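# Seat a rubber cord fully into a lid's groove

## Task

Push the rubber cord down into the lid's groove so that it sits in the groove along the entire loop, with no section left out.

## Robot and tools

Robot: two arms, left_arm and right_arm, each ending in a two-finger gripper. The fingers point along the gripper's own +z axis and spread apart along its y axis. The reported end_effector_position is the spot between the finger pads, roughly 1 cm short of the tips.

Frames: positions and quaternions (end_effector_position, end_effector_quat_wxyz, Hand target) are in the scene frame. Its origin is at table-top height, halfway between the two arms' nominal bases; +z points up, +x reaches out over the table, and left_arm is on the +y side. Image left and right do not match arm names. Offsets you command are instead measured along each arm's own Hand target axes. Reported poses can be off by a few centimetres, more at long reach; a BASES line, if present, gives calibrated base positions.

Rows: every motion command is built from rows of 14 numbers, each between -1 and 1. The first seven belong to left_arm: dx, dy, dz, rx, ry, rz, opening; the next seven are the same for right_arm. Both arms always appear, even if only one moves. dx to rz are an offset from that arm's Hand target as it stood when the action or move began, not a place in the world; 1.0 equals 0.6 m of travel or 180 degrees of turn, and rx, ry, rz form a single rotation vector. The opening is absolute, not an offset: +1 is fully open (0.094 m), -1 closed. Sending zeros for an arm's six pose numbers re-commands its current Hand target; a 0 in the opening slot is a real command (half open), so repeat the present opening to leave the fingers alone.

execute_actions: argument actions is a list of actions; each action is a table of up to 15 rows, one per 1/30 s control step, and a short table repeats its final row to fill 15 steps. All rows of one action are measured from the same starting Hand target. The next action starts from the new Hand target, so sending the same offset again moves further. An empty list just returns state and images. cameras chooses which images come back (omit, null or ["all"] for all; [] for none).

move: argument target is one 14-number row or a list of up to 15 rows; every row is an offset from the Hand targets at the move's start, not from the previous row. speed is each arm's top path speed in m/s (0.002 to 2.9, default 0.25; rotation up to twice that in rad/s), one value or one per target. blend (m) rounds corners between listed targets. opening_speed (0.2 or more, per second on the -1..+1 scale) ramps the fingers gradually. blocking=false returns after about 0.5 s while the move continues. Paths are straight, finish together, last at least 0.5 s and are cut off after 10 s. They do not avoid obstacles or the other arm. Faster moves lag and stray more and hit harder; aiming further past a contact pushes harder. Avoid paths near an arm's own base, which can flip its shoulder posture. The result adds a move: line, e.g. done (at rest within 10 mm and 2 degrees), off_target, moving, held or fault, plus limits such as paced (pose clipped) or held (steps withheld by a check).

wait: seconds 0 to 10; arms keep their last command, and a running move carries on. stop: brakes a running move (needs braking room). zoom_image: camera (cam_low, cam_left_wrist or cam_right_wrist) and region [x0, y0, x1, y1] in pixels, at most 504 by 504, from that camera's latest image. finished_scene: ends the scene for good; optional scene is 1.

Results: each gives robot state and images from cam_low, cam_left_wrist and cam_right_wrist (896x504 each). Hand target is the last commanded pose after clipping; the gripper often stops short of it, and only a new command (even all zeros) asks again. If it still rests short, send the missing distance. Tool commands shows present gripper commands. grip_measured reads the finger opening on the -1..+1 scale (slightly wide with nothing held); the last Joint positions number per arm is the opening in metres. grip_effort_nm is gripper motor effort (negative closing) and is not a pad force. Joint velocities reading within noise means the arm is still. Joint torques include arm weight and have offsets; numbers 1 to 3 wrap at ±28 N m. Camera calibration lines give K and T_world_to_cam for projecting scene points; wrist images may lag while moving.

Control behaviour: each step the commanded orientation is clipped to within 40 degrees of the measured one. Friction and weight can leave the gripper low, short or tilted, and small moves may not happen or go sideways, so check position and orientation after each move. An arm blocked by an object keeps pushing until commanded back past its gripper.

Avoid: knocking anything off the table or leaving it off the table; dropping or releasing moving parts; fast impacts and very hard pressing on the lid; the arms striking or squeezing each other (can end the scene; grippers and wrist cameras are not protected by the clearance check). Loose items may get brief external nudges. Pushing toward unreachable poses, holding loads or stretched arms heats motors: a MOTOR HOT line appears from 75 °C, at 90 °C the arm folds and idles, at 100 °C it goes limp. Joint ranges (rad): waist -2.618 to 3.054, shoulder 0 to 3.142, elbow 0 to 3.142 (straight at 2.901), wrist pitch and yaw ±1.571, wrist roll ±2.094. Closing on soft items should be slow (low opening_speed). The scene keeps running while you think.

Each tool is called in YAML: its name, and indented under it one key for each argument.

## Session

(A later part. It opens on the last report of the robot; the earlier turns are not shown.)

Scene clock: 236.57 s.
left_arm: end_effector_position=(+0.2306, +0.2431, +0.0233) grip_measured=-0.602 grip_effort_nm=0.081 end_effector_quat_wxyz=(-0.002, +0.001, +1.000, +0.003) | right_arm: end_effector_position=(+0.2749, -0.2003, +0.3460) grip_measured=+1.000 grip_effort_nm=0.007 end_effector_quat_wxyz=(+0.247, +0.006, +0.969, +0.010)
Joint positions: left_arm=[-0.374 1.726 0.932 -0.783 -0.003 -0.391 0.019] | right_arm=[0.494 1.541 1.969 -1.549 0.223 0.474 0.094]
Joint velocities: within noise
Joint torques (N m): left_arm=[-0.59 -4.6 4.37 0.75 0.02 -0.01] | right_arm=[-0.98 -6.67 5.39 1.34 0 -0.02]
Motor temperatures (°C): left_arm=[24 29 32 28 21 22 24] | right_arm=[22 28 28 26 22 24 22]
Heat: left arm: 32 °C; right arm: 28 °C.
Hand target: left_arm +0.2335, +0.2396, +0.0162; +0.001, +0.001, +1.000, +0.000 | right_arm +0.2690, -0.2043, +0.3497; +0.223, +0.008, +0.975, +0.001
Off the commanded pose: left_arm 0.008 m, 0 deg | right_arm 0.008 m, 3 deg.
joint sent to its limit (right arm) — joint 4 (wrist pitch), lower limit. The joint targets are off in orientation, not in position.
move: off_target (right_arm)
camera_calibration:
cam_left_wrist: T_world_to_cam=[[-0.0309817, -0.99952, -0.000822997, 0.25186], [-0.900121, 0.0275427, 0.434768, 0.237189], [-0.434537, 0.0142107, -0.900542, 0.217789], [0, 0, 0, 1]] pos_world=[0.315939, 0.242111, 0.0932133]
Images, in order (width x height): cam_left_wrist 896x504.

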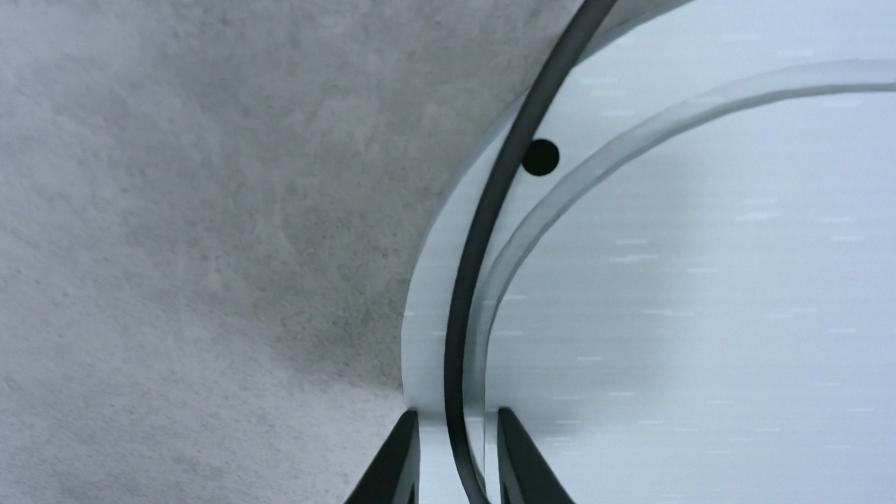

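move:
  target:
    - [0,0,-0.025,0,0,0,-0.6,0,0,0,0,0,0,1]
    - [0,-0.001,-0.025,0,0,0,-0.6,0,0,0,0,0,0,1]
    - [0,-0.001,-0.004,0,0,0,-0.6,0,0,0,0,0,0,1]
  speed: 0.06
  cameras: ["cam_left_wrist"]

Scene clock: 240.87 s.
left_arm: end_effector_position=(+0.2298, +0.2428, +0.0235) grip_measured=-0.602 grip_effort_nm=0.081 end_effector_quat_wxyz=(-0.004, +0.001, +1.000, +0.003) | right_arm: end_effector_position=(+0.2749, -0.2003, +0.3460) grip_measured=+1.000 grip_effort_nm=0.007 end_effector_quat_wxyz=(+0.247, +0.006, +0.969, +0.010)
Joint positions: left_arm=[-0.377 1.726 0.933 -0.787 -0.003 -0.393 0.019] | right_arm=[0.494 1.541 1.969 -1.549 0.223 0.474 0.094]
Joint velocities: within noise
Joint torques (N m): left_arm=[-0.54 -4.88 4.66 0.73 0.05 -0.05] | right_arm=[-0.92 -6.65 5.34 1.34 -0.01 -0.03]
Motor temperatures (°C): left_arm=[24 29 32 28 21 22 24] | right_arm=[22 28 28 26 22 24 22]
Heat: left arm: 32 °C; right arm: 28 °C.
Hand target: left_arm +0.2334, +0.2389, +0.0186; +0.001, +0.001, +1.000, +0.000 | right_arm +0.2690, -0.2043, +0.3497; +0.223, +0.008, +0.975, +0.001
Off the commanded pose: left_arm 0.007 m, 1 deg | right_arm 0.008 m, 3 deg.
joint sent to its limit (right arm) — joint 4 (wrist pitch), lower limit. The joint targets are off in orientation, not in position.
move: off_target (right_arm)
camera_calibration:
cam_left_wrist: T_world_to_cam=[[-0.0310212, -0.999517, -0.00194514, 0.251454], [-0.898898, 0.0270473, 0.437323, 0.236168], [-0.437059, 0.0153148, -0.899302, 0.217948], [0, 0, 0, 1]] pos_world=[0.315348, 0.241607, 0.0932084]
Images, in order (width x height): cam_left_wrist 896x504.

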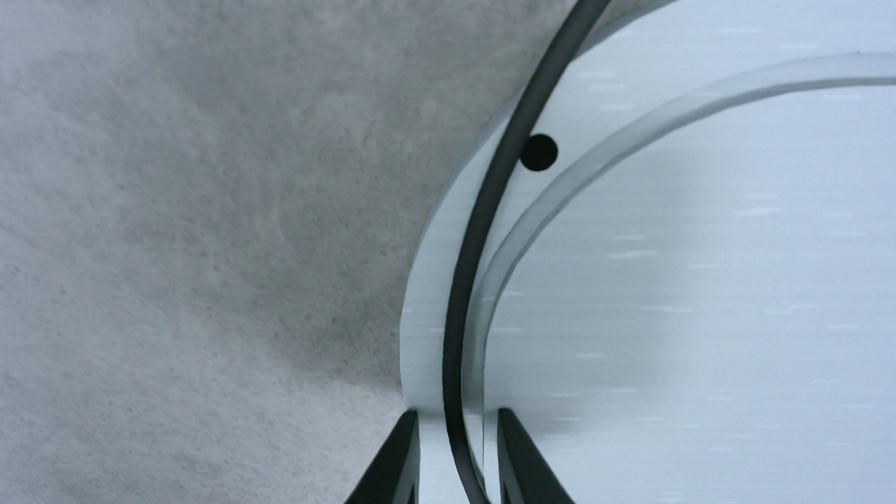

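move:
  target: [0,-0.0055,-0.025,0,0,0,-0.6,0,0,0,0,0,0,1]
  speed: 0.1
  cameras: ["cam_left_wrist"]

move:
  target: [0,0,0.021,0,0,0,-0.6,0,0,0,0,0,0,1]
  speed: 0.06
  cameras: ["cam_left_wrist"]

Scene clock: 245.70 s.
left_arm: end_effector_position=(+0.2254, +0.2412, +0.0251) grip_measured=-0.602 grip_effort_nm=0.081 end_effector_quat_wxyz=(-0.012, +0.004, +1.000, +0.007) | right_arm: end_effector_position=(+0.2749, -0.2003, +0.3460) grip_measured=+1.000 grip_effort_nm=0.007 end_effector_quat_wxyz=(+0.247, +0.006, +0.969, +0.010)
Joint positions: left_arm=[-0.388 1.726 0.94 -0.812 -0.003 -0.401 0.019] | right_arm=[0.494 1.541 1.969 -1.549 0.223 0.474 0.094]
Joint velocities: within noise
Joint torques (N m): left_arm=[-0.43 -7.43 7.2 0.31 0.06 -0.08] | right_arm=[-0.92 -6.71 5.29 1.35 -0.01 -0.02]
Motor temperatures (°C): left_arm=[24 29 32 28 21 22 24] | right_arm=[22 28 28 26 22 24 22]
Heat: left arm: 32 °C; right arm: 28 °C.
Hand target: left_arm +0.2333, +0.2357, +0.0336; +0.000, +0.001, +1.000, +0.000 | right_arm +0.2690, -0.2043, +0.3497; +0.223, +0.008, +0.975, +0.001
Off the commanded pose: left_arm 0.013 m, 2 deg | right_arm 0.008 m, 3 deg.
joint sent to its limit (right arm) — joint 4 (wrist pitch), lower limit. The joint targets are off in orientation, not in position.
move: off_target (left_arm, right_arm)
camera_calibration:
cam_left_wrist: T_world_to_cam=[[-0.0352482, -0.999342, -0.00849772, 0.25081], [-0.891492, 0.027599, 0.452195, 0.229321], [-0.451663, 0.0235147, -0.891879, 0.218579], [0, 0, 0, 1]] pos_world=[0.312002, 0.239176, 0.0933795]
Images, in order (width x height): cam_left_wrist 896x504.

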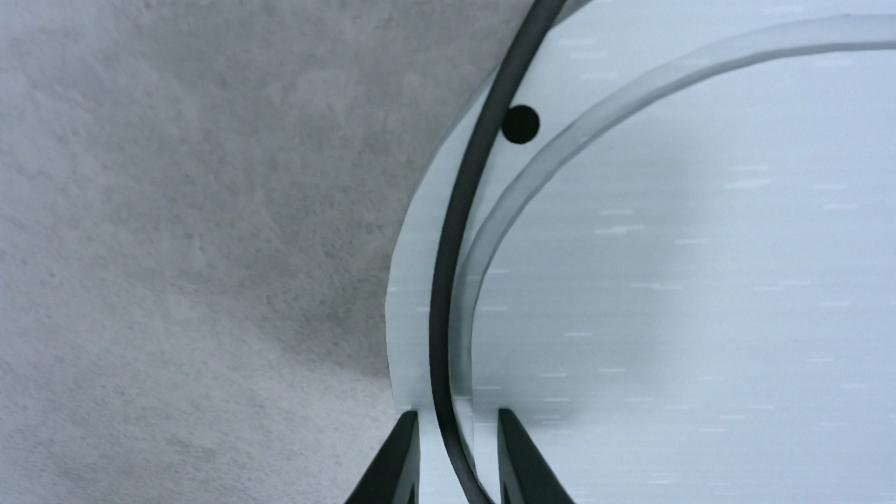

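Scene clock: 246.63 s.
left_arm: end_effector_position=(+0.2307, +0.2389, +0.0237) grip_measured=-0.602 grip_effort_nm=0.081 end_effector_quat_wxyz=(-0.002, +0.003, +1.000, +0.003) | right_arm: end_effector_position=(+0.2749, -0.2003, +0.3460) grip_measured=+1.000 grip_effort_nm=0.007 end_effector_quat_wxyz=(+0.247, +0.006, +0.969, +0.010)
Joint positions: left_arm=[-0.388 1.731 0.94 -0.786 -0.003 -0.401 0.019] | right_arm=[0.494 1.541 1.969 -1.549 0.223 0.474 0.094]
Joint velocities: within noise
Joint torques (N m): left_arm=[-0.23 -5.23 5 0.57 0.02 -0.07] | right_arm=[-0.95 -6.69 5.33 1.33 -0.01 -0.03]
Motor temperatures (°C): left_arm=[24 29 32 27 21 22 24] | right_arm=[22 28 28 26 22 24 22]
Heat: left arm: 32 °C; right arm: 28 °C.
Hand target: left_arm +0.2334, +0.2357, +0.0210; +0.001, +0.001, +1.000, +0.000 | right_arm +0.2690, -0.2043, +0.3497; +0.223, +0.008, +0.975, +0.001
Off the commanded pose: left_arm 0.005 m, 1 deg | right_arm 0.008 m, 3 deg.
joint sent to its limit (right arm) — joint 4 (wrist pitch), lower limit. The joint targets are off in orientation, not in position.
move: off_target (right_arm)
camera_calibration:
cam_left_wrist: T_world_to_cam=[[-0.0347846, -0.999394, -0.000858045, 0.248434], [-0.900044, 0.0309534, 0.434699, 0.236405], [-0.434409, 0.0158931, -0.900575, 0.217822], [0, 0, 0, 1]] pos_world=[0.316041, 0.237504, 0.0936134]
Images, in order (width x height): cam_left_wrist 896x504.

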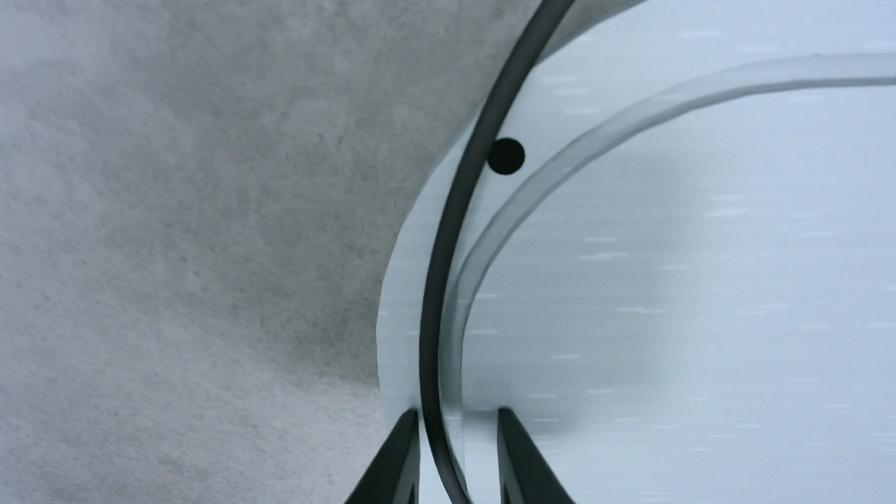

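move:
  target: [0,0.002,0,0,0,0,-0.88,0,0,0,0,0,0,1]
  opening_speed: 0.4
  cameras: ["cam_left_wrist"]

zoom_image:
  camera: "cam_left_wrist"
  region: [380, 250, 580, 504]

Scene clock: 252.87 s.
left_arm: end_effector_position=(+0.2310, +0.2387, +0.0237) grip_measured=-0.878 grip_effort_nm=-0.129 end_effector_quat_wxyz=(-0.002, +0.003, +1.000, +0.002) | right_arm: end_effector_position=(+0.2749, -0.2003, +0.3460) grip_measured=+1.000 grip_effort_nm=0.012 end_effector_quat_wxyz=(+0.247, +0.006, +0.969, +0.010)
Joint positions: left_arm=[-0.388 1.731 0.94 -0.784 -0.003 -0.401 0.006] | right_arm=[0.494 1.541 1.969 -1.549 0.223 0.474 0.094]
Joint velocities: within noise
Joint torques (N m): left_arm=[-0.13 -5.5 5.05 0.56 0.06 -0.03] | right_arm=[-0.91 -6.64 5.37 1.33 -0.01 -0.01]
Motor temperatures (°C): left_arm=[24 28 32 27 21 22 24] | right_arm=[22 28 28 26 22 24 22]
Heat: left arm: 32 °C; right arm: 28 °C.
Hand target: left_arm +0.2333, +0.2369, +0.0210; +0.001, +0.001, +1.000, +0.000 | right_arm +0.2690, -0.2043, +0.3497; +0.223, +0.008, +0.975, +0.001
Off the commanded pose: left_arm 0.004 m, 0 deg | right_arm 0.008 m, 3 deg.
joint sent to its limit (right arm) — joint 4 (wrist pitch), lower limit. The joint targets are off in orientation, not in position.
move: off_target (right_arm)
camera_calibration:
cam_left_wrist: T_world_to_cam=[[-0.0343834, -0.999409, -0.0003215, 0.24817], [-0.90064, 0.030846, 0.43347, 0.236826], [-0.433203, 0.0151937, -0.901168, 0.217931], [0, 0, 0, 1]] pos_world=[0.316236, 0.237406, 0.0938157]
Images, in order (width x height): cam_left_wrist 896x504.

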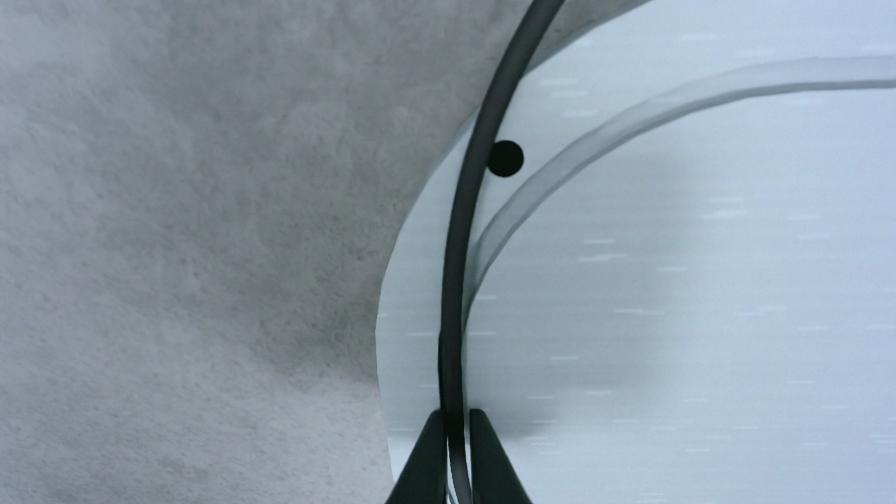

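Scaled by 1.984 from the camera's 896x504 image, which has a finer 1280x720 frame.

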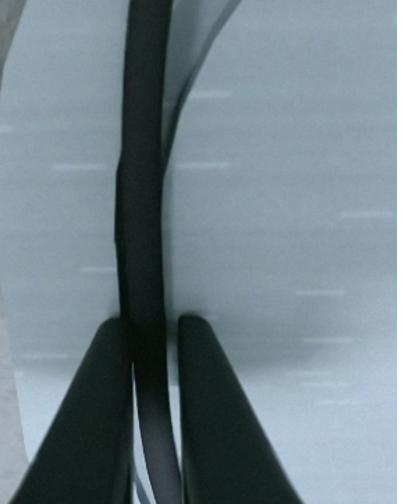

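move:
  target: [0,0,-0.05,0,0,0,-0.88,0,0,0,0,0,0,1]
  speed: 0.1
  cameras: ["cam_left_wrist"]

zoom_image:
  camera: "cam_left_wrist"
  region: [380, 200, 620, 504]

Scene clock: 257.30 s.
left_arm: end_effector_position=(+0.2246, +0.2415, +0.0381) grip_measured=-0.878 grip_effort_nm=-0.125 end_effector_quat_wxyz=(-0.019, +0.003, +1.000, +0.010) | right_arm: end_effector_position=(+0.2749, -0.2003, +0.3460) grip_measured=+1.000 grip_effort_nm=0.007 end_effector_quat_wxyz=(+0.247, +0.006, +0.969, +0.010)
Joint positions: left_arm=[-0.388 1.71 0.98 -0.883 -0.003 -0.401 0.006] | right_arm=[0.494 1.541 1.969 -1.549 0.223 0.474 0.094]
Joint velocities: within noise
Joint torques (N m): left_arm=[-0.09 -9.16 7.01 0.23 0.05 0.01] | right_arm=[-0.9 -6.65 5.42 1.34 0 -0.03]
Motor temperatures (°C): left_arm=[24 28 32 27 21 22 24] | right_arm=[22 28 28 26 22 24 22]
Heat: left arm: 32 °C; right arm: 28 °C.
Hand target: left_arm +0.2334, +0.2368, +0.0511; +0.001, +0.001, +1.000, +0.000 | right_arm +0.2690, -0.2043, +0.3497; +0.223, +0.008, +0.975, +0.001
Off the commanded pose: left_arm 0.016 m, 3 deg | right_arm 0.008 m, 3 deg.
joint sent to its limit (right arm) — joint 4 (wrist pitch), lower limit. The joint targets are off in orientation, not in position.
move: off_target (left_arm, right_arm)
camera_calibration:
cam_left_wrist: T_world_to_cam=[[-0.034624, -0.999302, -0.0140587, 0.251281], [-0.885048, 0.0241252, 0.464874, 0.2217], [-0.46421, 0.0285384, -0.885265, 0.231212], [0, 0, 0, 1]] pos_world=[0.312247, 0.239159, 0.105154]
Images, in order (width x height): cam_left_wrist 896x504.

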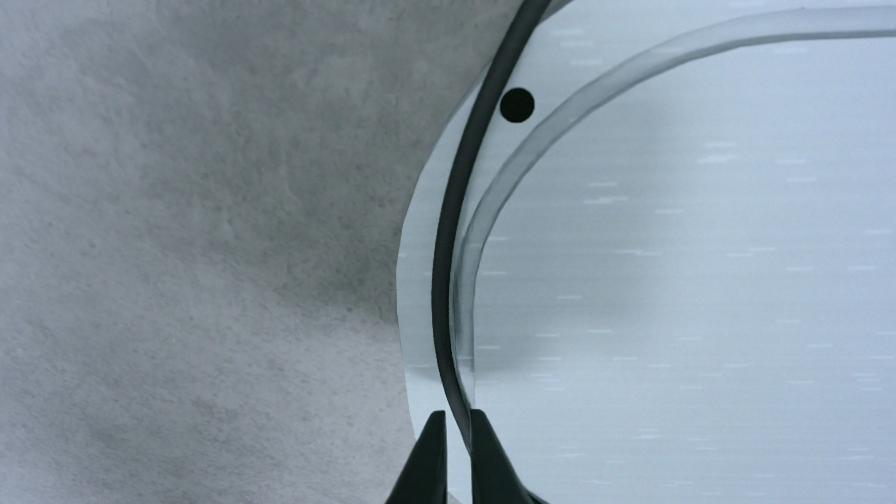

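Scaled by 1.658 from the camera's 896x504 image, which has a finer 1280x720 frame.

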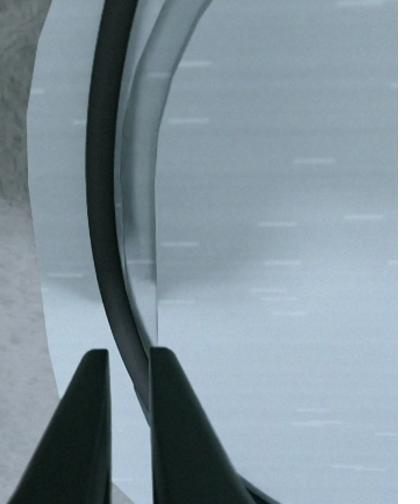

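move:
  target:
    - [0.026,0,0,0,0,0,-1,0,0,0,0,0,0,1]
  speed: 0.1
  cameras: ["cam_left_wrist"]

move:
  target:
    - [0,0,0.065,0,0,0,-1,0,0,0,0,0,0,1]
  speed: 0.06
  cameras: ["cam_left_wrist"]

Scene clock: 270.10 s.
left_arm: end_effector_position=(+0.2205, +0.2374, +0.0464) grip_measured=-0.996 grip_effort_nm=-0.208 end_effector_quat_wxyz=(-0.005, +0.004, +1.000, +0.004) | right_arm: end_effector_position=(+0.2749, -0.2003, +0.3460) grip_measured=+1.000 grip_effort_nm=0.012 end_effector_quat_wxyz=(+0.247, +0.006, +0.969, +0.010)
Joint positions: left_arm=[-0.409 1.661 0.962 -0.885 -0.003 -0.42 0] | right_arm=[0.494 1.541 1.969 -1.549 0.223 0.474 0.094]
Joint velocities: within noise
Joint torques (N m): left_arm=[-0.47 -9.22 4.29 0.36 0.03 -0.08] | right_arm=[-0.9 -6.69 5.33 1.35 0 -0.01]
Motor temperatures (°C): left_arm=[24 29 32 27 21 22 24] | right_arm=[22 28 28 26 22 24 22]
Heat: left arm: 32 °C; right arm: 28 °C.
Hand target: left_arm +0.2178, +0.2369, +0.0510; +0.001, +0.001, +1.000, +0.000 | right_arm +0.2690, -0.2043, +0.3497; +0.223, +0.008, +0.975, +0.001
Off the commanded pose: left_arm 0.005 m, 1 deg | right_arm 0.008 m, 3 deg.
joint sent to its limit (right arm) — joint 4 (wrist pitch), lower limit. The joint targets are off in orientation, not in position.
move: off_target (right_arm)
camera_calibration:
cam_left_wrist: T_world_to_cam=[[-0.0363466, -0.999333, -0.00355283, 0.247077], [-0.897293, 0.0310698, 0.440341, 0.216534], [-0.439937, 0.0191928, -0.897824, 0.234093], [0, 0, 0, 1]] pos_world=[0.306261, 0.235691, 0.115703]
Images, in order (width x height): cam_left_wrist 896x504.

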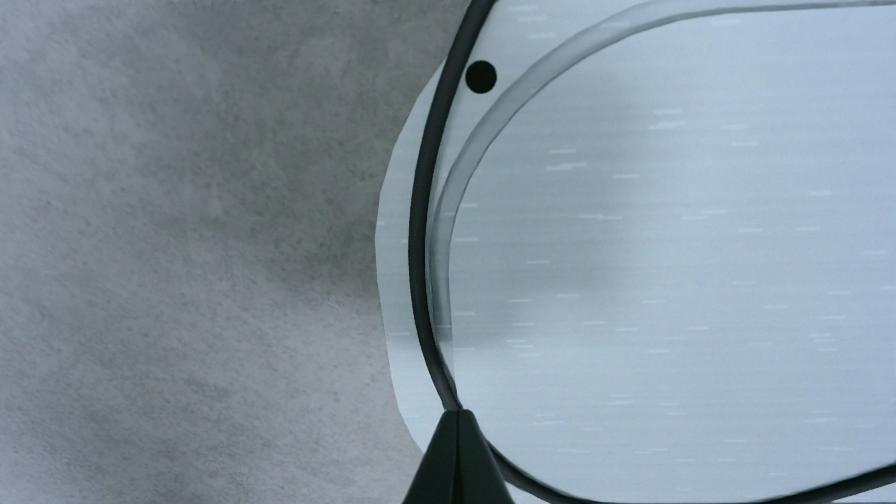

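Scene clock: 271.03 s.
left_arm: end_effector_position=(+0.2171, +0.2366, +0.0226) grip_measured=-0.996 grip_effort_nm=-0.212 end_effector_quat_wxyz=(-0.002, +0.005, +1.000, -0.002) | right_arm: end_effector_position=(+0.2749, -0.2003, +0.3460) grip_measured=+1.000 grip_effort_nm=0.007 end_effector_quat_wxyz=(+0.247, +0.006, +0.969, +0.010)
Joint positions: left_arm=[-0.411 1.688 0.884 -0.768 0.005 -0.42 0] | right_arm=[0.494 1.541 1.969 -1.549 0.223 0.474 0.094]
Joint velocities: within noise
Joint torques (N m): left_arm=[0.06 -3.93 3.23 0.96 -0.04 -0.06] | right_arm=[-0.92 -6.72 5.33 1.34 0.01 -0.03]
Motor temperatures (°C): left_arm=[24 29 32 27 21 22 24] | right_arm=[22 29 28 26 22 24 22]
Heat: left arm: 32 °C; right arm: 29 °C.
Hand target: left_arm +0.2178, +0.2369, +0.0121; +0.001, +0.001, +1.000, +0.000 | right_arm +0.2690, -0.2043, +0.3497; +0.223, +0.008, +0.975, +0.001
Off the commanded pose: left_arm 0.011 m, 1 deg | right_arm 0.008 m, 3 deg.
joint sent to its limit (right arm) — joint 4 (wrist pitch), lower limit. The joint targets are off in orientation, not in position.
move: off_target (left_arm, right_arm)
camera_calibration:
cam_left_wrist: T_world_to_cam=[[-0.038229, -0.999229, 0.0088891, 0.246178], [-0.900555, 0.0383062, 0.433051, 0.22305], [-0.433058, 0.00854996, -0.901326, 0.212345], [0, 0, 0, 1]] pos_world=[0.302238, 0.235629, 0.0926112]
Images, in order (width x height): cam_left_wrist 896x504.

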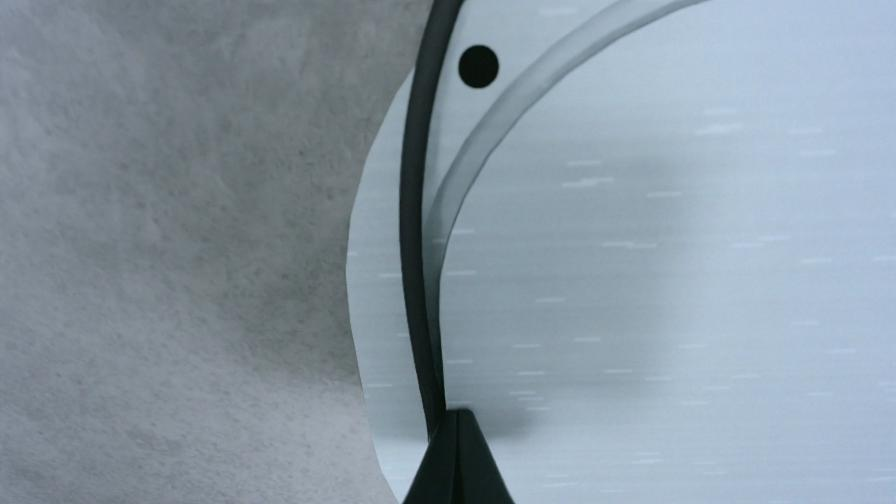

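move:
  target:
    - [0.023,0,-0.06,0,0,0,-1,0,0,0,0,0,0,1]
  speed: 0.1
  cameras: ["cam_left_wrist"]

Scene clock: 278.93 s.
left_arm: end_effector_position=(+0.2011, +0.2386, +0.0402) grip_measured=-0.996 grip_effort_nm=-0.208 end_effector_quat_wxyz=(-0.011, +0.003, +1.000, +0.002) | right_arm: end_effector_position=(+0.2749, -0.2003, +0.3460) grip_measured=+1.000 grip_effort_nm=0.007 end_effector_quat_wxyz=(+0.247, +0.006, +0.969, +0.010)
Joint positions: left_arm=[-0.431 1.615 0.884 -0.863 0.005 -0.443 0] | right_arm=[0.494 1.541 1.969 -1.549 0.223 0.474 0.094]
Joint velocities: within noise
Joint torques (N m): left_arm=[-0.46 -7.94 5.94 0.31 -0.01 -0.07] | right_arm=[-0.9 -6.64 5.41 1.37 0.01 -0.03]
Motor temperatures (°C): left_arm=[24 29 32 27 21 22 24] | right_arm=[22 29 28 26 22 24 22]
Heat: left arm: 32 °C; right arm: 29 °C.
Hand target: left_arm +0.2040, +0.2369, +0.0481; +0.001, +0.001, +1.000, +0.000 | right_arm +0.2690, -0.2043, +0.3497; +0.223, +0.008, +0.975, +0.001
Off the commanded pose: left_arm 0.009 m, 1 deg | right_arm 0.008 m, 3 deg.
joint sent to its limit (right arm) — joint 4 (wrist pitch), lower limit. The joint targets are off in orientation, not in position.
move: off_target (right_arm)
camera_calibration:
cam_left_wrist: T_world_to_cam=[[-0.0351018, -0.999384, 0.0000473981, 0.247248], [-0.891964, 0.0313503, 0.451018, 0.200118], [-0.450742, 0.0157893, -0.892515, 0.222793], [0, 0, 0, 1]] pos_world=[0.287599, 0.237304, 0.108577]
Images, in order (width x height): cam_left_wrist 896x504.

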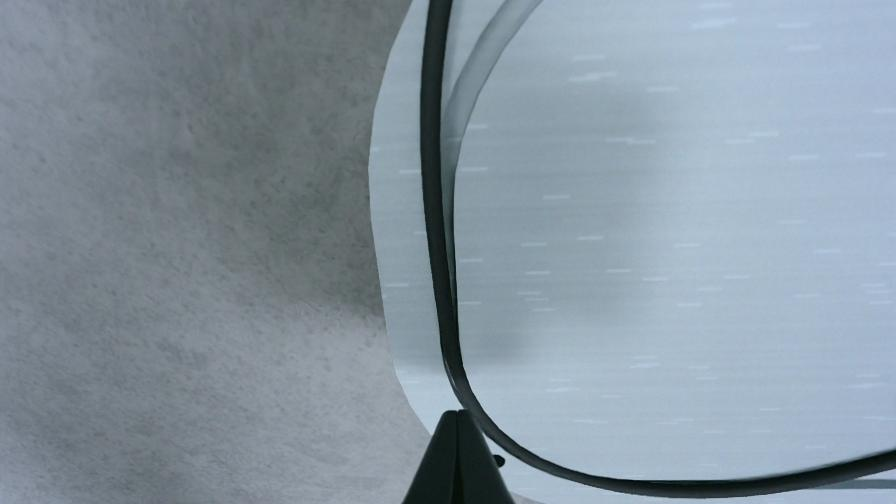

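move:
  target:
    - [0,0.001,0.06,0,0,0,-1,0,0,0,0,0,0,1]
  speed: 0.08
  cameras: ["cam_left_wrist"]

Scene clock: 286.60 s.
left_arm: end_effector_position=(+0.2001, +0.2391, +0.0225) grip_measured=-0.996 grip_effort_nm=-0.212 end_effector_quat_wxyz=(-0.008, +0.003, +1.000, +0.001) | right_arm: end_effector_position=(+0.2749, -0.2003, +0.3460) grip_measured=+1.000 grip_effort_nm=0.007 end_effector_quat_wxyz=(+0.247, +0.006, +0.969, +0.010)
Joint positions: left_arm=[-0.431 1.642 0.833 -0.776 0.005 -0.444 0] | right_arm=[0.494 1.541 1.969 -1.549 0.223 0.474 0.094]
Joint velocities: within noise
Joint torques (N m): left_arm=[-0.25 -3.63 3.03 1.04 -0.02 -0.04] | right_arm=[-0.95 -6.71 5.44 1.35 0.01 -0.01]
Motor temperatures (°C): left_arm=[24 29 32 27 21 22 24] | right_arm=[22 29 28 26 22 24 22]
Heat: left arm: 32 °C; right arm: 29 °C.
Hand target: left_arm +0.2040, +0.2375, +0.0121; +0.001, +0.001, +1.000, +0.000 | right_arm +0.2690, -0.2043, +0.3497; +0.223, +0.008, +0.975, +0.001
Off the commanded pose: left_arm 0.011 m, 1 deg | right_arm 0.008 m, 3 deg.
joint sent to its limit (right arm) — joint 4 (wrist pitch), lower limit. The joint targets are off in orientation, not in position.
move: off_target (left_arm, right_arm)
camera_calibration:
cam_left_wrist: T_world_to_cam=[[-0.0343323, -0.999406, 0.00290053, 0.247434], [-0.894906, 0.0320343, 0.445103, 0.2078], [-0.444931, 0.0126857, -0.895475, 0.206146], [0, 0, 0, 1]] pos_world=[0.286178, 0.238015, 0.0913888]
Images, in order (width x height): cam_left_wrist 896x504.

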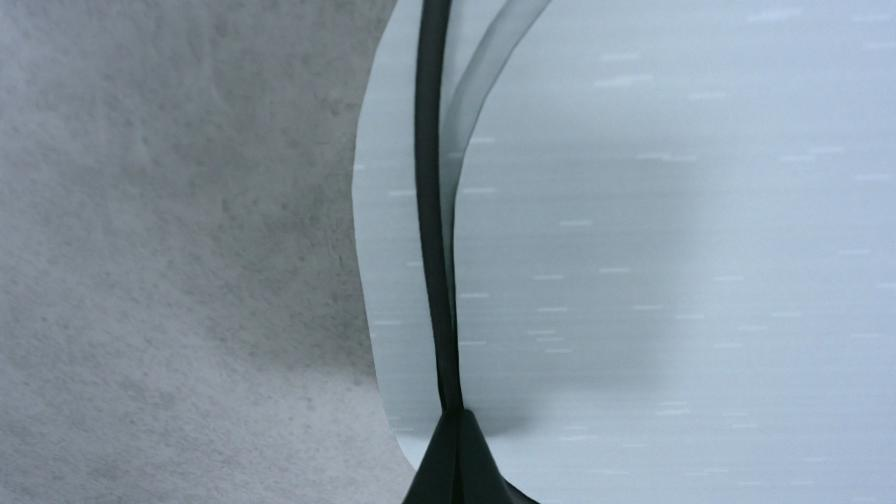

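move:
  target:
    - [0,0,-0.07,0,0,0,-1,0,0,0,0,0,0,1]
  speed: 0.1
  cameras: ["cam_left_wrist"]

zoom_image:
  camera: "cam_left_wrist"
  region: [340, 200, 640, 504]

Scene clock: 291.87 s.
left_arm: end_effector_position=(+0.1958, +0.2412, +0.0429) grip_measured=-0.996 grip_effort_nm=-0.217 end_effector_quat_wxyz=(-0.018, +0.003, +1.000, +0.006) | right_arm: end_effector_position=(+0.2749, -0.2003, +0.3460) grip_measured=+1.000 grip_effort_nm=0.017 end_effector_quat_wxyz=(+0.247, +0.006, +0.969, +0.010)
Joint positions: left_arm=[-0.431 1.602 0.882 -0.889 0.005 -0.444 0] | right_arm=[0.494 1.541 1.969 -1.549 0.223 0.474 0.094]
Joint velocities: within noise
Joint torques (N m): left_arm=[-0.18 -7.77 7.06 0.24 0.01 -0.03] | right_arm=[-0.94 -6.67 5.37 1.35 -0.01 -0.01]
Motor temperatures (°C): left_arm=[24 29 32 27 21 22 24] | right_arm=[22 29 28 26 22 24 22]
Heat: left arm: 32 °C; right arm: 29 °C.
Hand target: left_arm +0.2040, +0.2375, +0.0541; +0.001, +0.001, +1.000, +0.000 | right_arm +0.2690, -0.2043, +0.3497; +0.223, +0.008, +0.975, +0.001
Off the commanded pose: left_arm 0.014 m, 2 deg | right_arm 0.008 m, 3 deg.
joint sent to its limit (right arm) — joint 4 (wrist pitch), lower limit. The joint targets are off in orientation, not in position.
move: off_target (left_arm, right_arm)
camera_calibration:
cam_left_wrist: T_world_to_cam=[[-0.0343586, -0.999392, -0.00598274, 0.24973], [-0.885865, 0.0276832, 0.463117, 0.193316], [-0.46267, 0.0212119, -0.886277, 0.223505], [0, 0, 0, 1]] pos_world=[0.283241, 0.239485, 0.110054]
Images, in order (width x height): cam_left_wrist 896x504.

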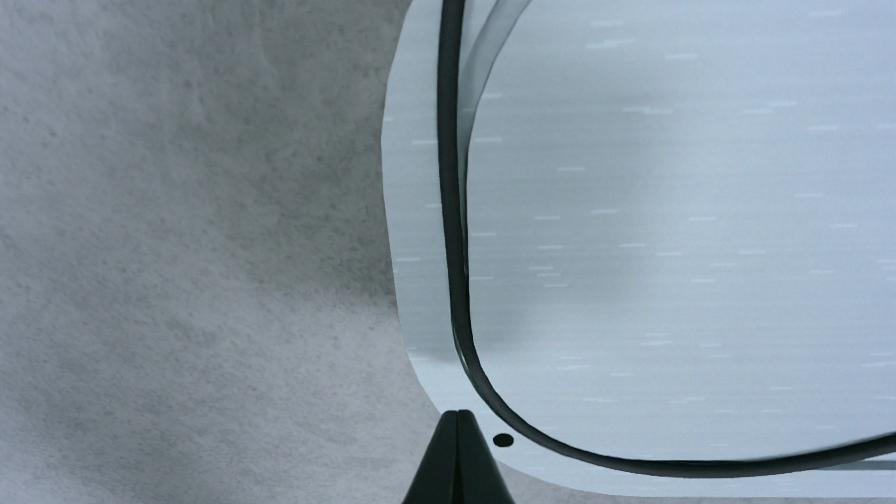

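Scaled by 1.658 from the camera's 896x504 image, which has a finer 1280x720 frame.

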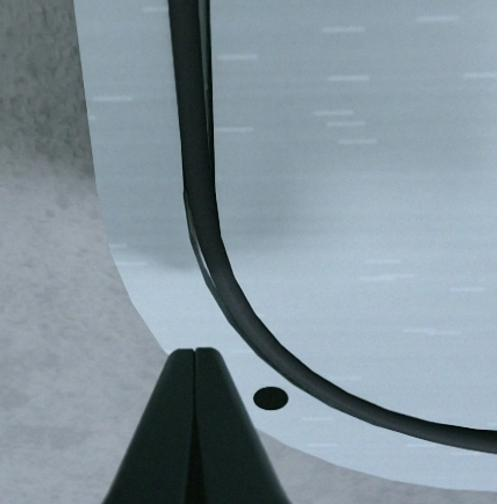

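move:
  target:
    - [0.018,-0.0033,0.02,0,0,0,-1,0,0,0,0,0,0,1]
    - [0.018,-0.0033,0.07,0,0,0,-1,0,0,0,0,0,0,1]
    - [0.018,-0.0033,0.02,0,0,0,-1,0,0,0,0,0,0,1]
    - [0.030,-0.0095,0.02,0,0,0,-1,0,0,0,0,0,0,1]
    - [0.030,-0.0095,0.07,0,0,0,-1,0,0,0,0,0,0,1]
    - [0.030,-0.0095,0.0,0,0,0,-1,0,0,0,0,0,0,1]
  speed: 0.08
  cameras: ["cam_left_wrist"]

zoom_image:
  camera: "cam_left_wrist"
  region: [340, 200, 640, 504]

Scene clock: 315.53 s.
left_arm: end_effector_position=(+0.1780, +0.2359, +0.0433) grip_measured=-0.996 grip_effort_nm=-0.212 end_effector_quat_wxyz=(-0.018, +0.004, +1.000, +0.006) | right_arm: end_effector_position=(+0.2749, -0.2003, +0.3460) grip_measured=+1.000 grip_effort_nm=0.007 end_effector_quat_wxyz=(+0.247, +0.006, +0.969, +0.010)
Joint positions: left_arm=[-0.485 1.55 0.832 -0.89 0.006 -0.496 0] | right_arm=[0.494 1.541 1.969 -1.549 0.223 0.474 0.094]
Joint velocities: within noise
Joint torques (N m): left_arm=[-0.42 -7.28 7.2 0.23 0.02 -0.03] | right_arm=[-0.98 -6.74 5.39 1.34 -0.02 -0.03]
Motor temperatures (°C): left_arm=[24 29 35 27 21 22 24] | right_arm=[22 29 28 26 22 24 22]
Heat: left arm: 35 °C; right arm: 29 °C.
Hand target: left_arm +0.1860, +0.2319, +0.0540; +0.001, +0.001, +1.000, +0.000 | right_arm +0.2690, -0.2043, +0.3497; +0.223, +0.008, +0.975, +0.001
Off the commanded pose: left_arm 0.014 m, 2 deg | right_arm 0.008 m, 3 deg.
joint sent to its limit (right arm) — joint 4 (wrist pitch), lower limit. The joint targets are off in orientation, not in position.
move: off_target (left_arm, right_arm)
camera_calibration:
cam_left_wrist: T_world_to_cam=[[-0.0362614, -0.999316, -0.00727855, 0.244243], [-0.886329, 0.0287953, 0.462161, 0.177345], [-0.461635, 0.0232098, -0.886766, 0.215097], [0, 0, 0, 1]] pos_world=[0.265338, 0.233977, 0.110556]
Images, in order (width x height): cam_left_wrist 896x504.

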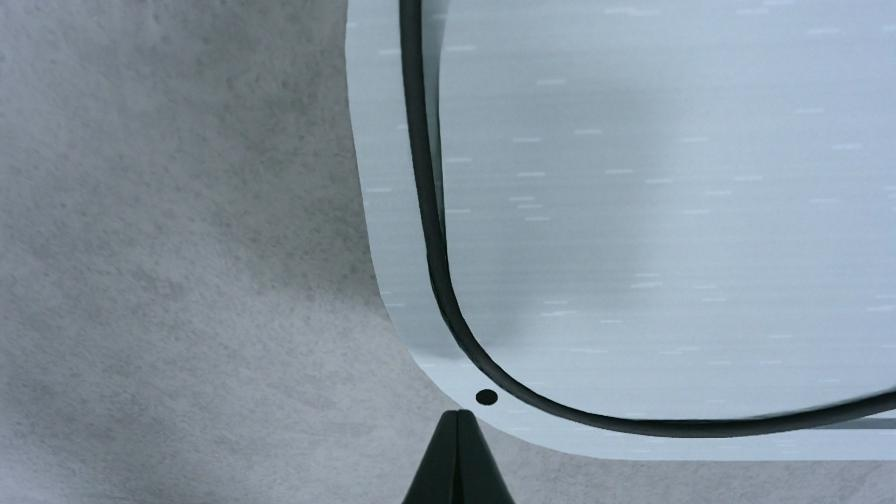

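Scaled by 1.658 from the camera's 896x504 image, which has a finer 1280x720 frame.

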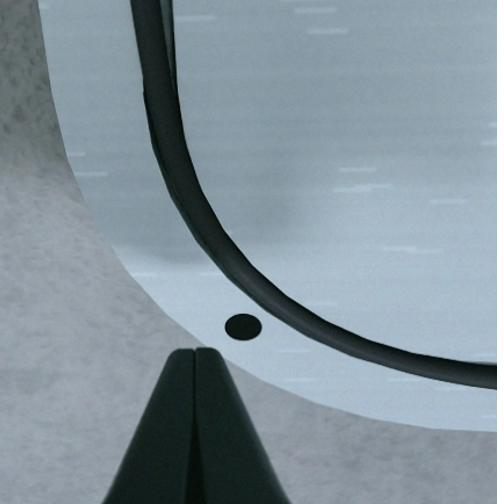

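move:
  target:
    - [0.0183,-0.0157,0.02,0,0,0,-1,0,0,0,0,0,0,1]
    - [0.0183,-0.0157,0.07,0,0,0,-1,0,0,0,0,0,0,1]
    - [0.0183,-0.0157,0.02,0,0,0,-1,0,0,0,0,0,0,1]
    - [0.0323,-0.0295,0.02,0,0,0,-1,0,0,0,0,0,0,1]
    - [0.0323,-0.0295,0.07,0,0,0,-1,0,0,0,0,0,0,1]
    - [0.0323,-0.0295,0.02,0,0,0,-1,0,0,0,0,0,0,1]
    - [0.0417,-0.0465,0.02,0,0,0,-1,0,0,0,0,0,0,1]
    - [0.0417,-0.0465,0.07,0,0,0,-1,0,0,0,0,0,0,1]
    - [0.0417,-0.0465,0.0,0,0,0,-1,0,0,0,0,0,0,1]
  speed: 0.08
  cameras: ["cam_left_wrist"]

zoom_image:
  camera: "cam_left_wrist"
  region: [340, 200, 740, 504]

Scene clock: 329.40 s.
left_arm: end_effector_position=(+0.1538, +0.2091, +0.0435) grip_measured=-0.996 grip_effort_nm=-0.212 end_effector_quat_wxyz=(-0.016, +0.004, +1.000, +0.009) | right_arm: end_effector_position=(+0.2749, -0.2003, +0.3460) grip_measured=+1.000 grip_effort_nm=0.012 end_effector_quat_wxyz=(+0.247, +0.006, +0.969, +0.010)
Joint positions: left_arm=[-0.643 1.528 0.812 -0.89 0.005 -0.653 0] | right_arm=[0.494 1.541 1.969 -1.549 0.223 0.474 0.094]
Joint velocities: within noise
Joint torques (N m): left_arm=[-0.21 -7.13 7.1 0.24 -0.02 -0.07] | right_arm=[-0.92 -6.68 5.42 1.33 0.01 -0.01]
Motor temperatures (°C): left_arm=[24 30 35 27 21 22 23] | right_arm=[22 29 28 26 22 24 22]
Heat: left arm: 35 °C; right arm: 29 °C.
Hand target: left_arm +0.1610, +0.2040, +0.0540; +0.001, +0.001, +1.000, +0.000 | right_arm +0.2690, -0.2043, +0.3497; +0.223, +0.008, +0.975, +0.001
Off the commanded pose: left_arm 0.014 m, 2 deg | right_arm 0.008 m, 3 deg.
joint sent to its limit (right arm) — joint 4 (wrist pitch), lower limit. The joint targets are off in orientation, not in position.
move: off_target (left_arm, right_arm)
camera_calibration:
cam_left_wrist: T_world_to_cam=[[-0.0370873, -0.999237, -0.0122618, 0.216803], [-0.887919, 0.0273209, 0.459187, 0.157367], [-0.458502, 0.0279175, -0.888255, 0.203397], [0, 0, 0, 1]] pos_world=[0.241028, 0.20666, 0.111066]
Images, in order (width x height): cam_left_wrist 896x504.

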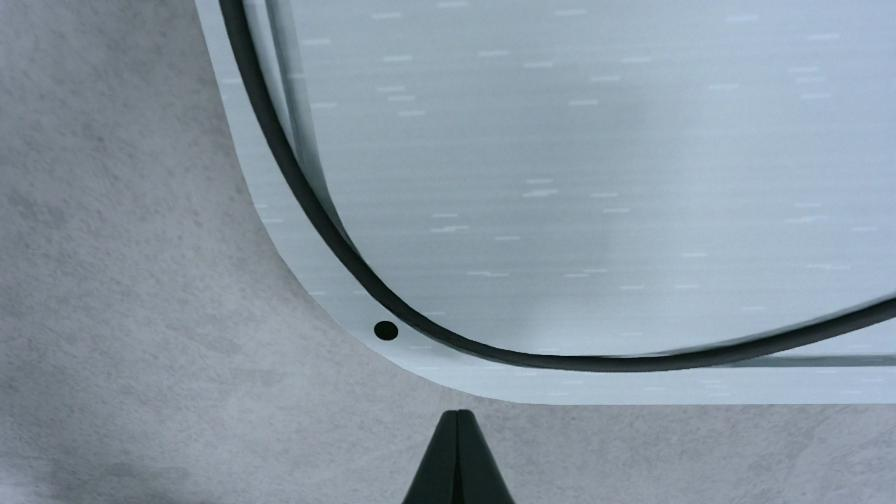

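Scaled by 1.260 from the camera's 896x504 image, which has a finer 1280x720 frame.

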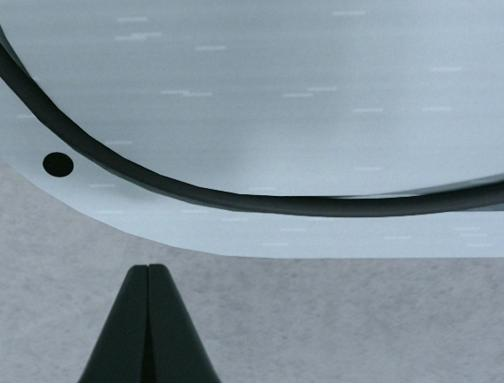

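move:
  target:
    - [0.0028,-0.015,0.025,0,0,0,-1,0,0,0,0,0,0,1]
    - [0.0028,-0.015,0.07,0,0,0,-1,0,0,0,0,0,0,1]
    - [0.0028,-0.015,0.025,0,0,0,-1,0,0,0,0,0,0,1]
    - [0.0053,-0.0317,0.025,0,0,0,-1,0,0,0,0,0,0,1]
    - [0.0053,-0.0317,0.07,0,0,0,-1,0,0,0,0,0,0,1]
    - [0.0053,-0.0317,0.025,0,0,0,-1,0,0,0,0,0,0,1]
    - [0.0075,-0.05,0.025,0,0,0,-1,0,0,0,0,0,0,1]
    - [0.0075,-0.05,0.07,0,0,0,-1,0,0,0,0,0,0,1]
    - [0.0075,-0.05,0.025,0,0,0,-1,0,0,0,0,0,0,1]
    - [0.0083,-0.0683,0.025,0,0,0,-1,0,0,0,0,0,0,1]
    - [0.0083,-0.0683,0.07,0,0,0,-1,0,0,0,0,0,0,1]
    - [0.0083,-0.0683,0.0,0,0,0,-1,0,0,0,0,0,0,1]
  speed: 0.08
  cameras: ["cam_left_wrist","cam_right_wrist"]

zoom_image:
  camera: "cam_left_wrist"
  region: [140, 200, 640, 504]

zoom_image:
  camera: "cam_right_wrist"
  region: [0, 200, 300, 460]

Scene clock: 351.17 s.
left_arm: end_effector_position=(+0.1497, +0.1695, +0.0425) grip_measured=-0.996 grip_effort_nm=-0.208 end_effector_quat_wxyz=(-0.014, +0.005, +1.000, +0.012) | right_arm: end_effector_position=(+0.2749, -0.2003, +0.3460) grip_measured=+1.000 grip_effort_nm=0.007 end_effector_quat_wxyz=(+0.247, +0.006, +0.969, +0.010)
Joint positions: left_arm=[-0.781 1.621 0.901 -0.889 0.003 -0.791 0] | right_arm=[0.494 1.541 1.969 -1.549 0.223 0.474 0.094]
Joint velocities: within noise
Joint torques (N m): left_arm=[-0.43 -8.13 6.95 0.2 -0.04 -0.1] | right_arm=[-0.92 -6.68 5.41 1.36 -0.01 -0.02]
Motor temperatures (°C): left_arm=[24 30 35 26 21 22 23] | right_arm=[22 29 28 27 22 24 22]
Heat: left arm: 35 °C; right arm: 29 °C.
Hand target: left_arm +0.1559, +0.1630, +0.0540; +0.001, +0.001, +1.000, +0.000 | right_arm +0.2690, -0.2043, +0.3497; +0.223, +0.008, +0.975, +0.001
Off the commanded pose: left_arm 0.015 m, 2 deg | right_arm 0.008 m, 3 deg.
joint sent to its limit (right arm) — joint 4 (wrist pitch), lower limit. The joint targets are off in orientation, not in position.
move: off_target (left_arm, right_arm)
camera_calibration:
cam_left_wrist: T_world_to_cam=[[-0.0376247, -0.999097, -0.0197357, 0.177464], [-0.889173, 0.0244593, 0.456918, 0.155935], [-0.456022, 0.0347398, -0.88929, 0.200184], [0, 0, 0, 1]] pos_world=[0.236619, 0.166536, 0.110275]
cam_right_wrist: T_world_to_cam=[[-0.00192885, -0.999379, -0.0351753, -0.182729], [-0.998656, 0.00374675, -0.0516886, 0.33766], [0.0517883, 0.0350284, -0.998044, 0.437274], [0, 0, 0, 1]] pos_world=[0.314208, -0.199197, 0.447444]
Images, in order (width x height): cam_left_wrist 896x504, cam_right_wrist 896x504.

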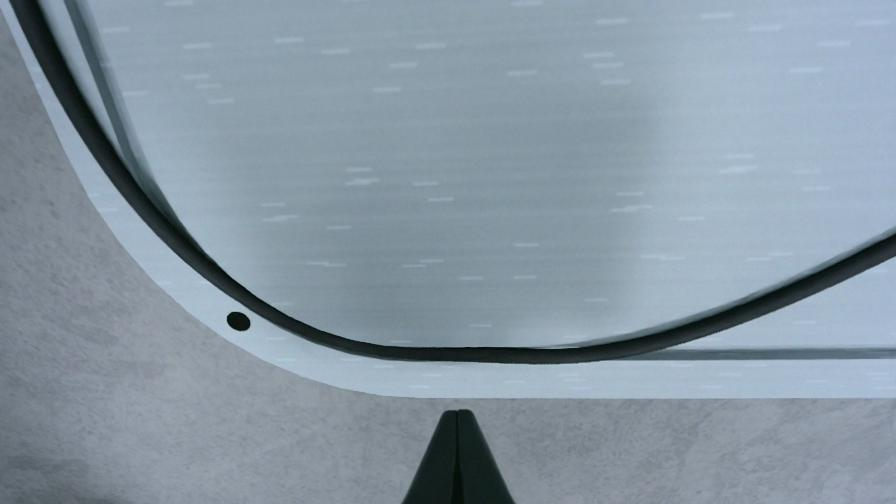

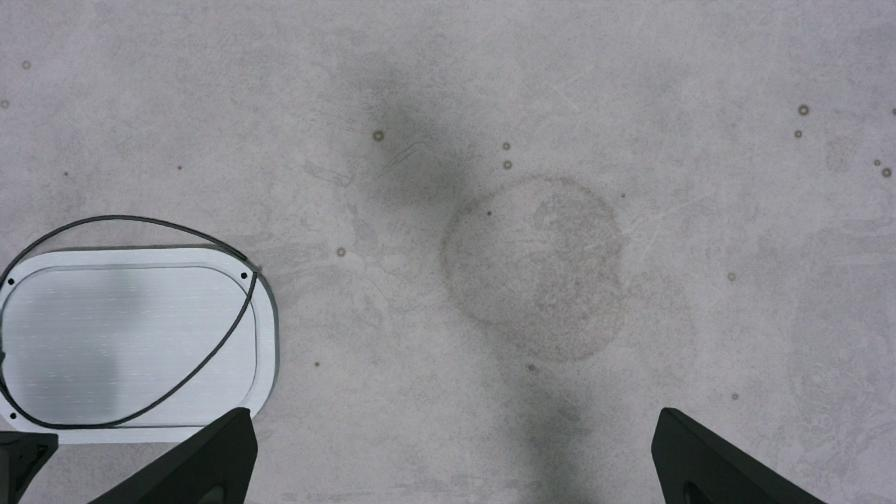

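Scaled by 1.008 from the camera's 896x504 image, which has a finer 1280x720 frame.

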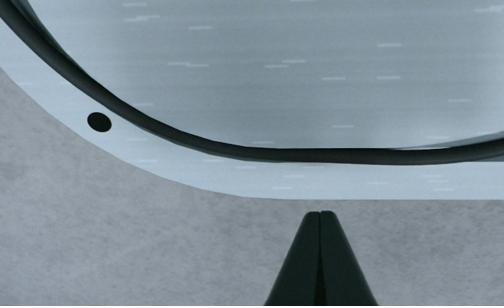

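Scaled by 1.680 from the camera's 896x504 image, which has a finer 1280x720 frame.

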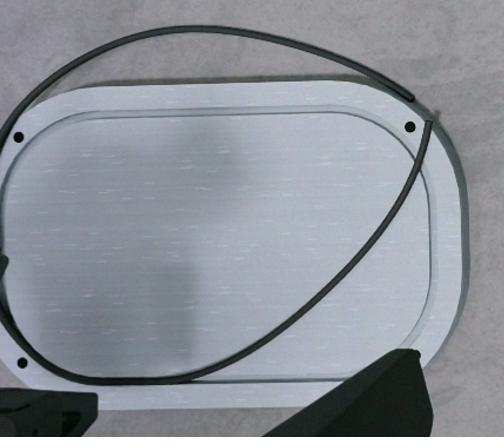

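move:
  target: [0,0,0,0,0,0,-1,0.140,0.3557,0.397,0.0006,0.143,-0.005,-0.5]
  speed: 0.25

Scene clock: 371.00 s.
left_arm: end_effector_position=(+0.1494, +0.1697, +0.0425) grip_measured=-0.996 grip_effort_nm=-0.203 end_effector_quat_wxyz=(-0.015, +0.004, +1.000, +0.013) | right_arm: end_effector_position=(+0.3020, +0.0065, +0.0978) grip_measured=-0.497 grip_effort_nm=-0.125 end_effector_quat_wxyz=(+0.004, -0.004, +1.000, -0.003)
Joint positions: left_arm=[-0.781 1.621 0.901 -0.89 0.003 -0.792 0] | right_arm=[0.783 2.356 2.17 -1.383 0.011 0.794 0.024]
Joint velocities: within noise
Joint torques (N m): left_arm=[-0.23 -7.97 6.93 0.23 0.01 -0.1] | right_arm=[0.02 -11.1 8.14 0.23 -0.1 0.15]
Motor temperatures (°C): left_arm=[24 30 35 26 21 22 23] | right_arm=[22 29 28 26 22 24 23]
Heat: left arm: 35 °C; right arm: 29 °C.
Hand target: left_arm +0.1559, +0.1630, +0.0540; +0.001, +0.001, +1.000, +0.000 | right_arm +0.3004, +0.0101, +0.0999; +0.001, +0.000, +1.000, +0.000
Off the commanded pose: left_arm 0.015 m, 2 deg | right_arm 0.005 m, 1 deg.
move: off_target (left_arm)
camera_calibration:
cam_left_wrist: T_world_to_cam=[[-0.0372221, -0.99909, -0.0208204, 0.177677], [-0.888732, 0.0235699, 0.457821, 0.155701], [-0.456914, 0.0355448, -0.888801, 0.200109], [0, 0, 0, 1]] pos_world=[0.236422, 0.166733, 0.110273]
cam_right_wrist: T_world_to_cam=[[0.00547114, -0.999955, -0.00776911, 0.0103968], [-0.905392, -0.00825186, 0.424497, 0.276565], [-0.424542, 0.0047116, -0.905396, 0.315864], [0, 0, 0, 1]] pos_world=[0.38444, 0.0111903, 0.168662]

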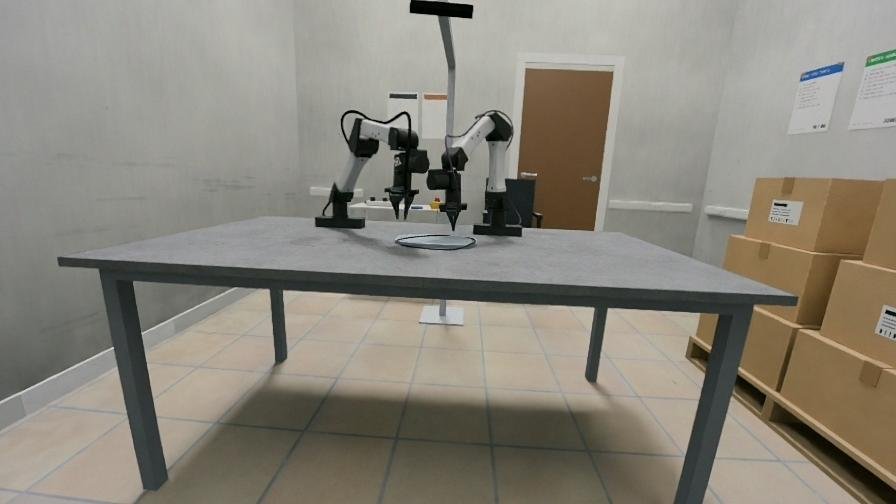

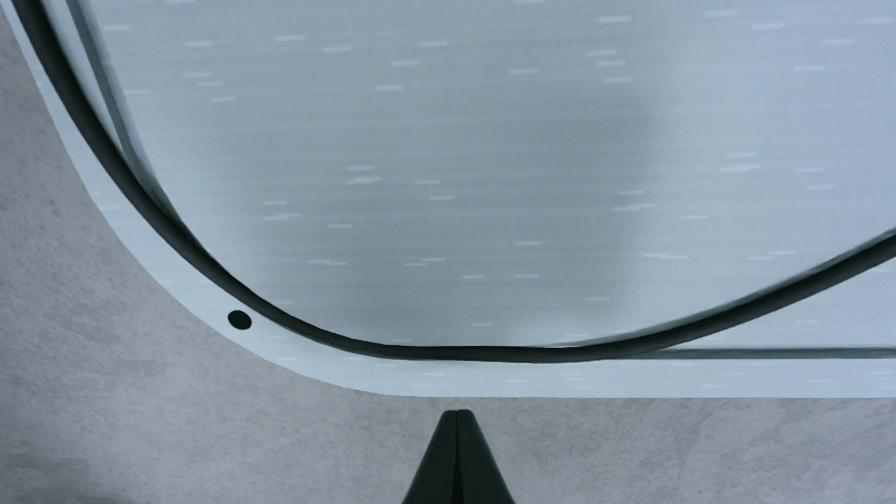

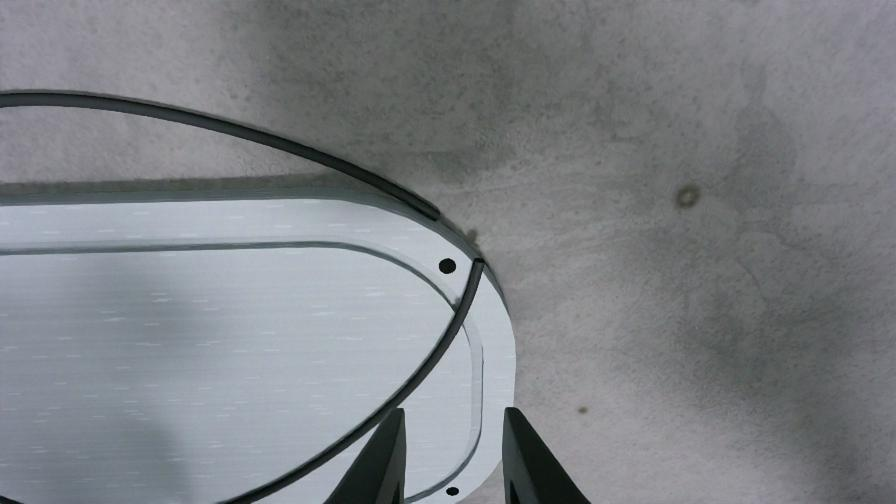

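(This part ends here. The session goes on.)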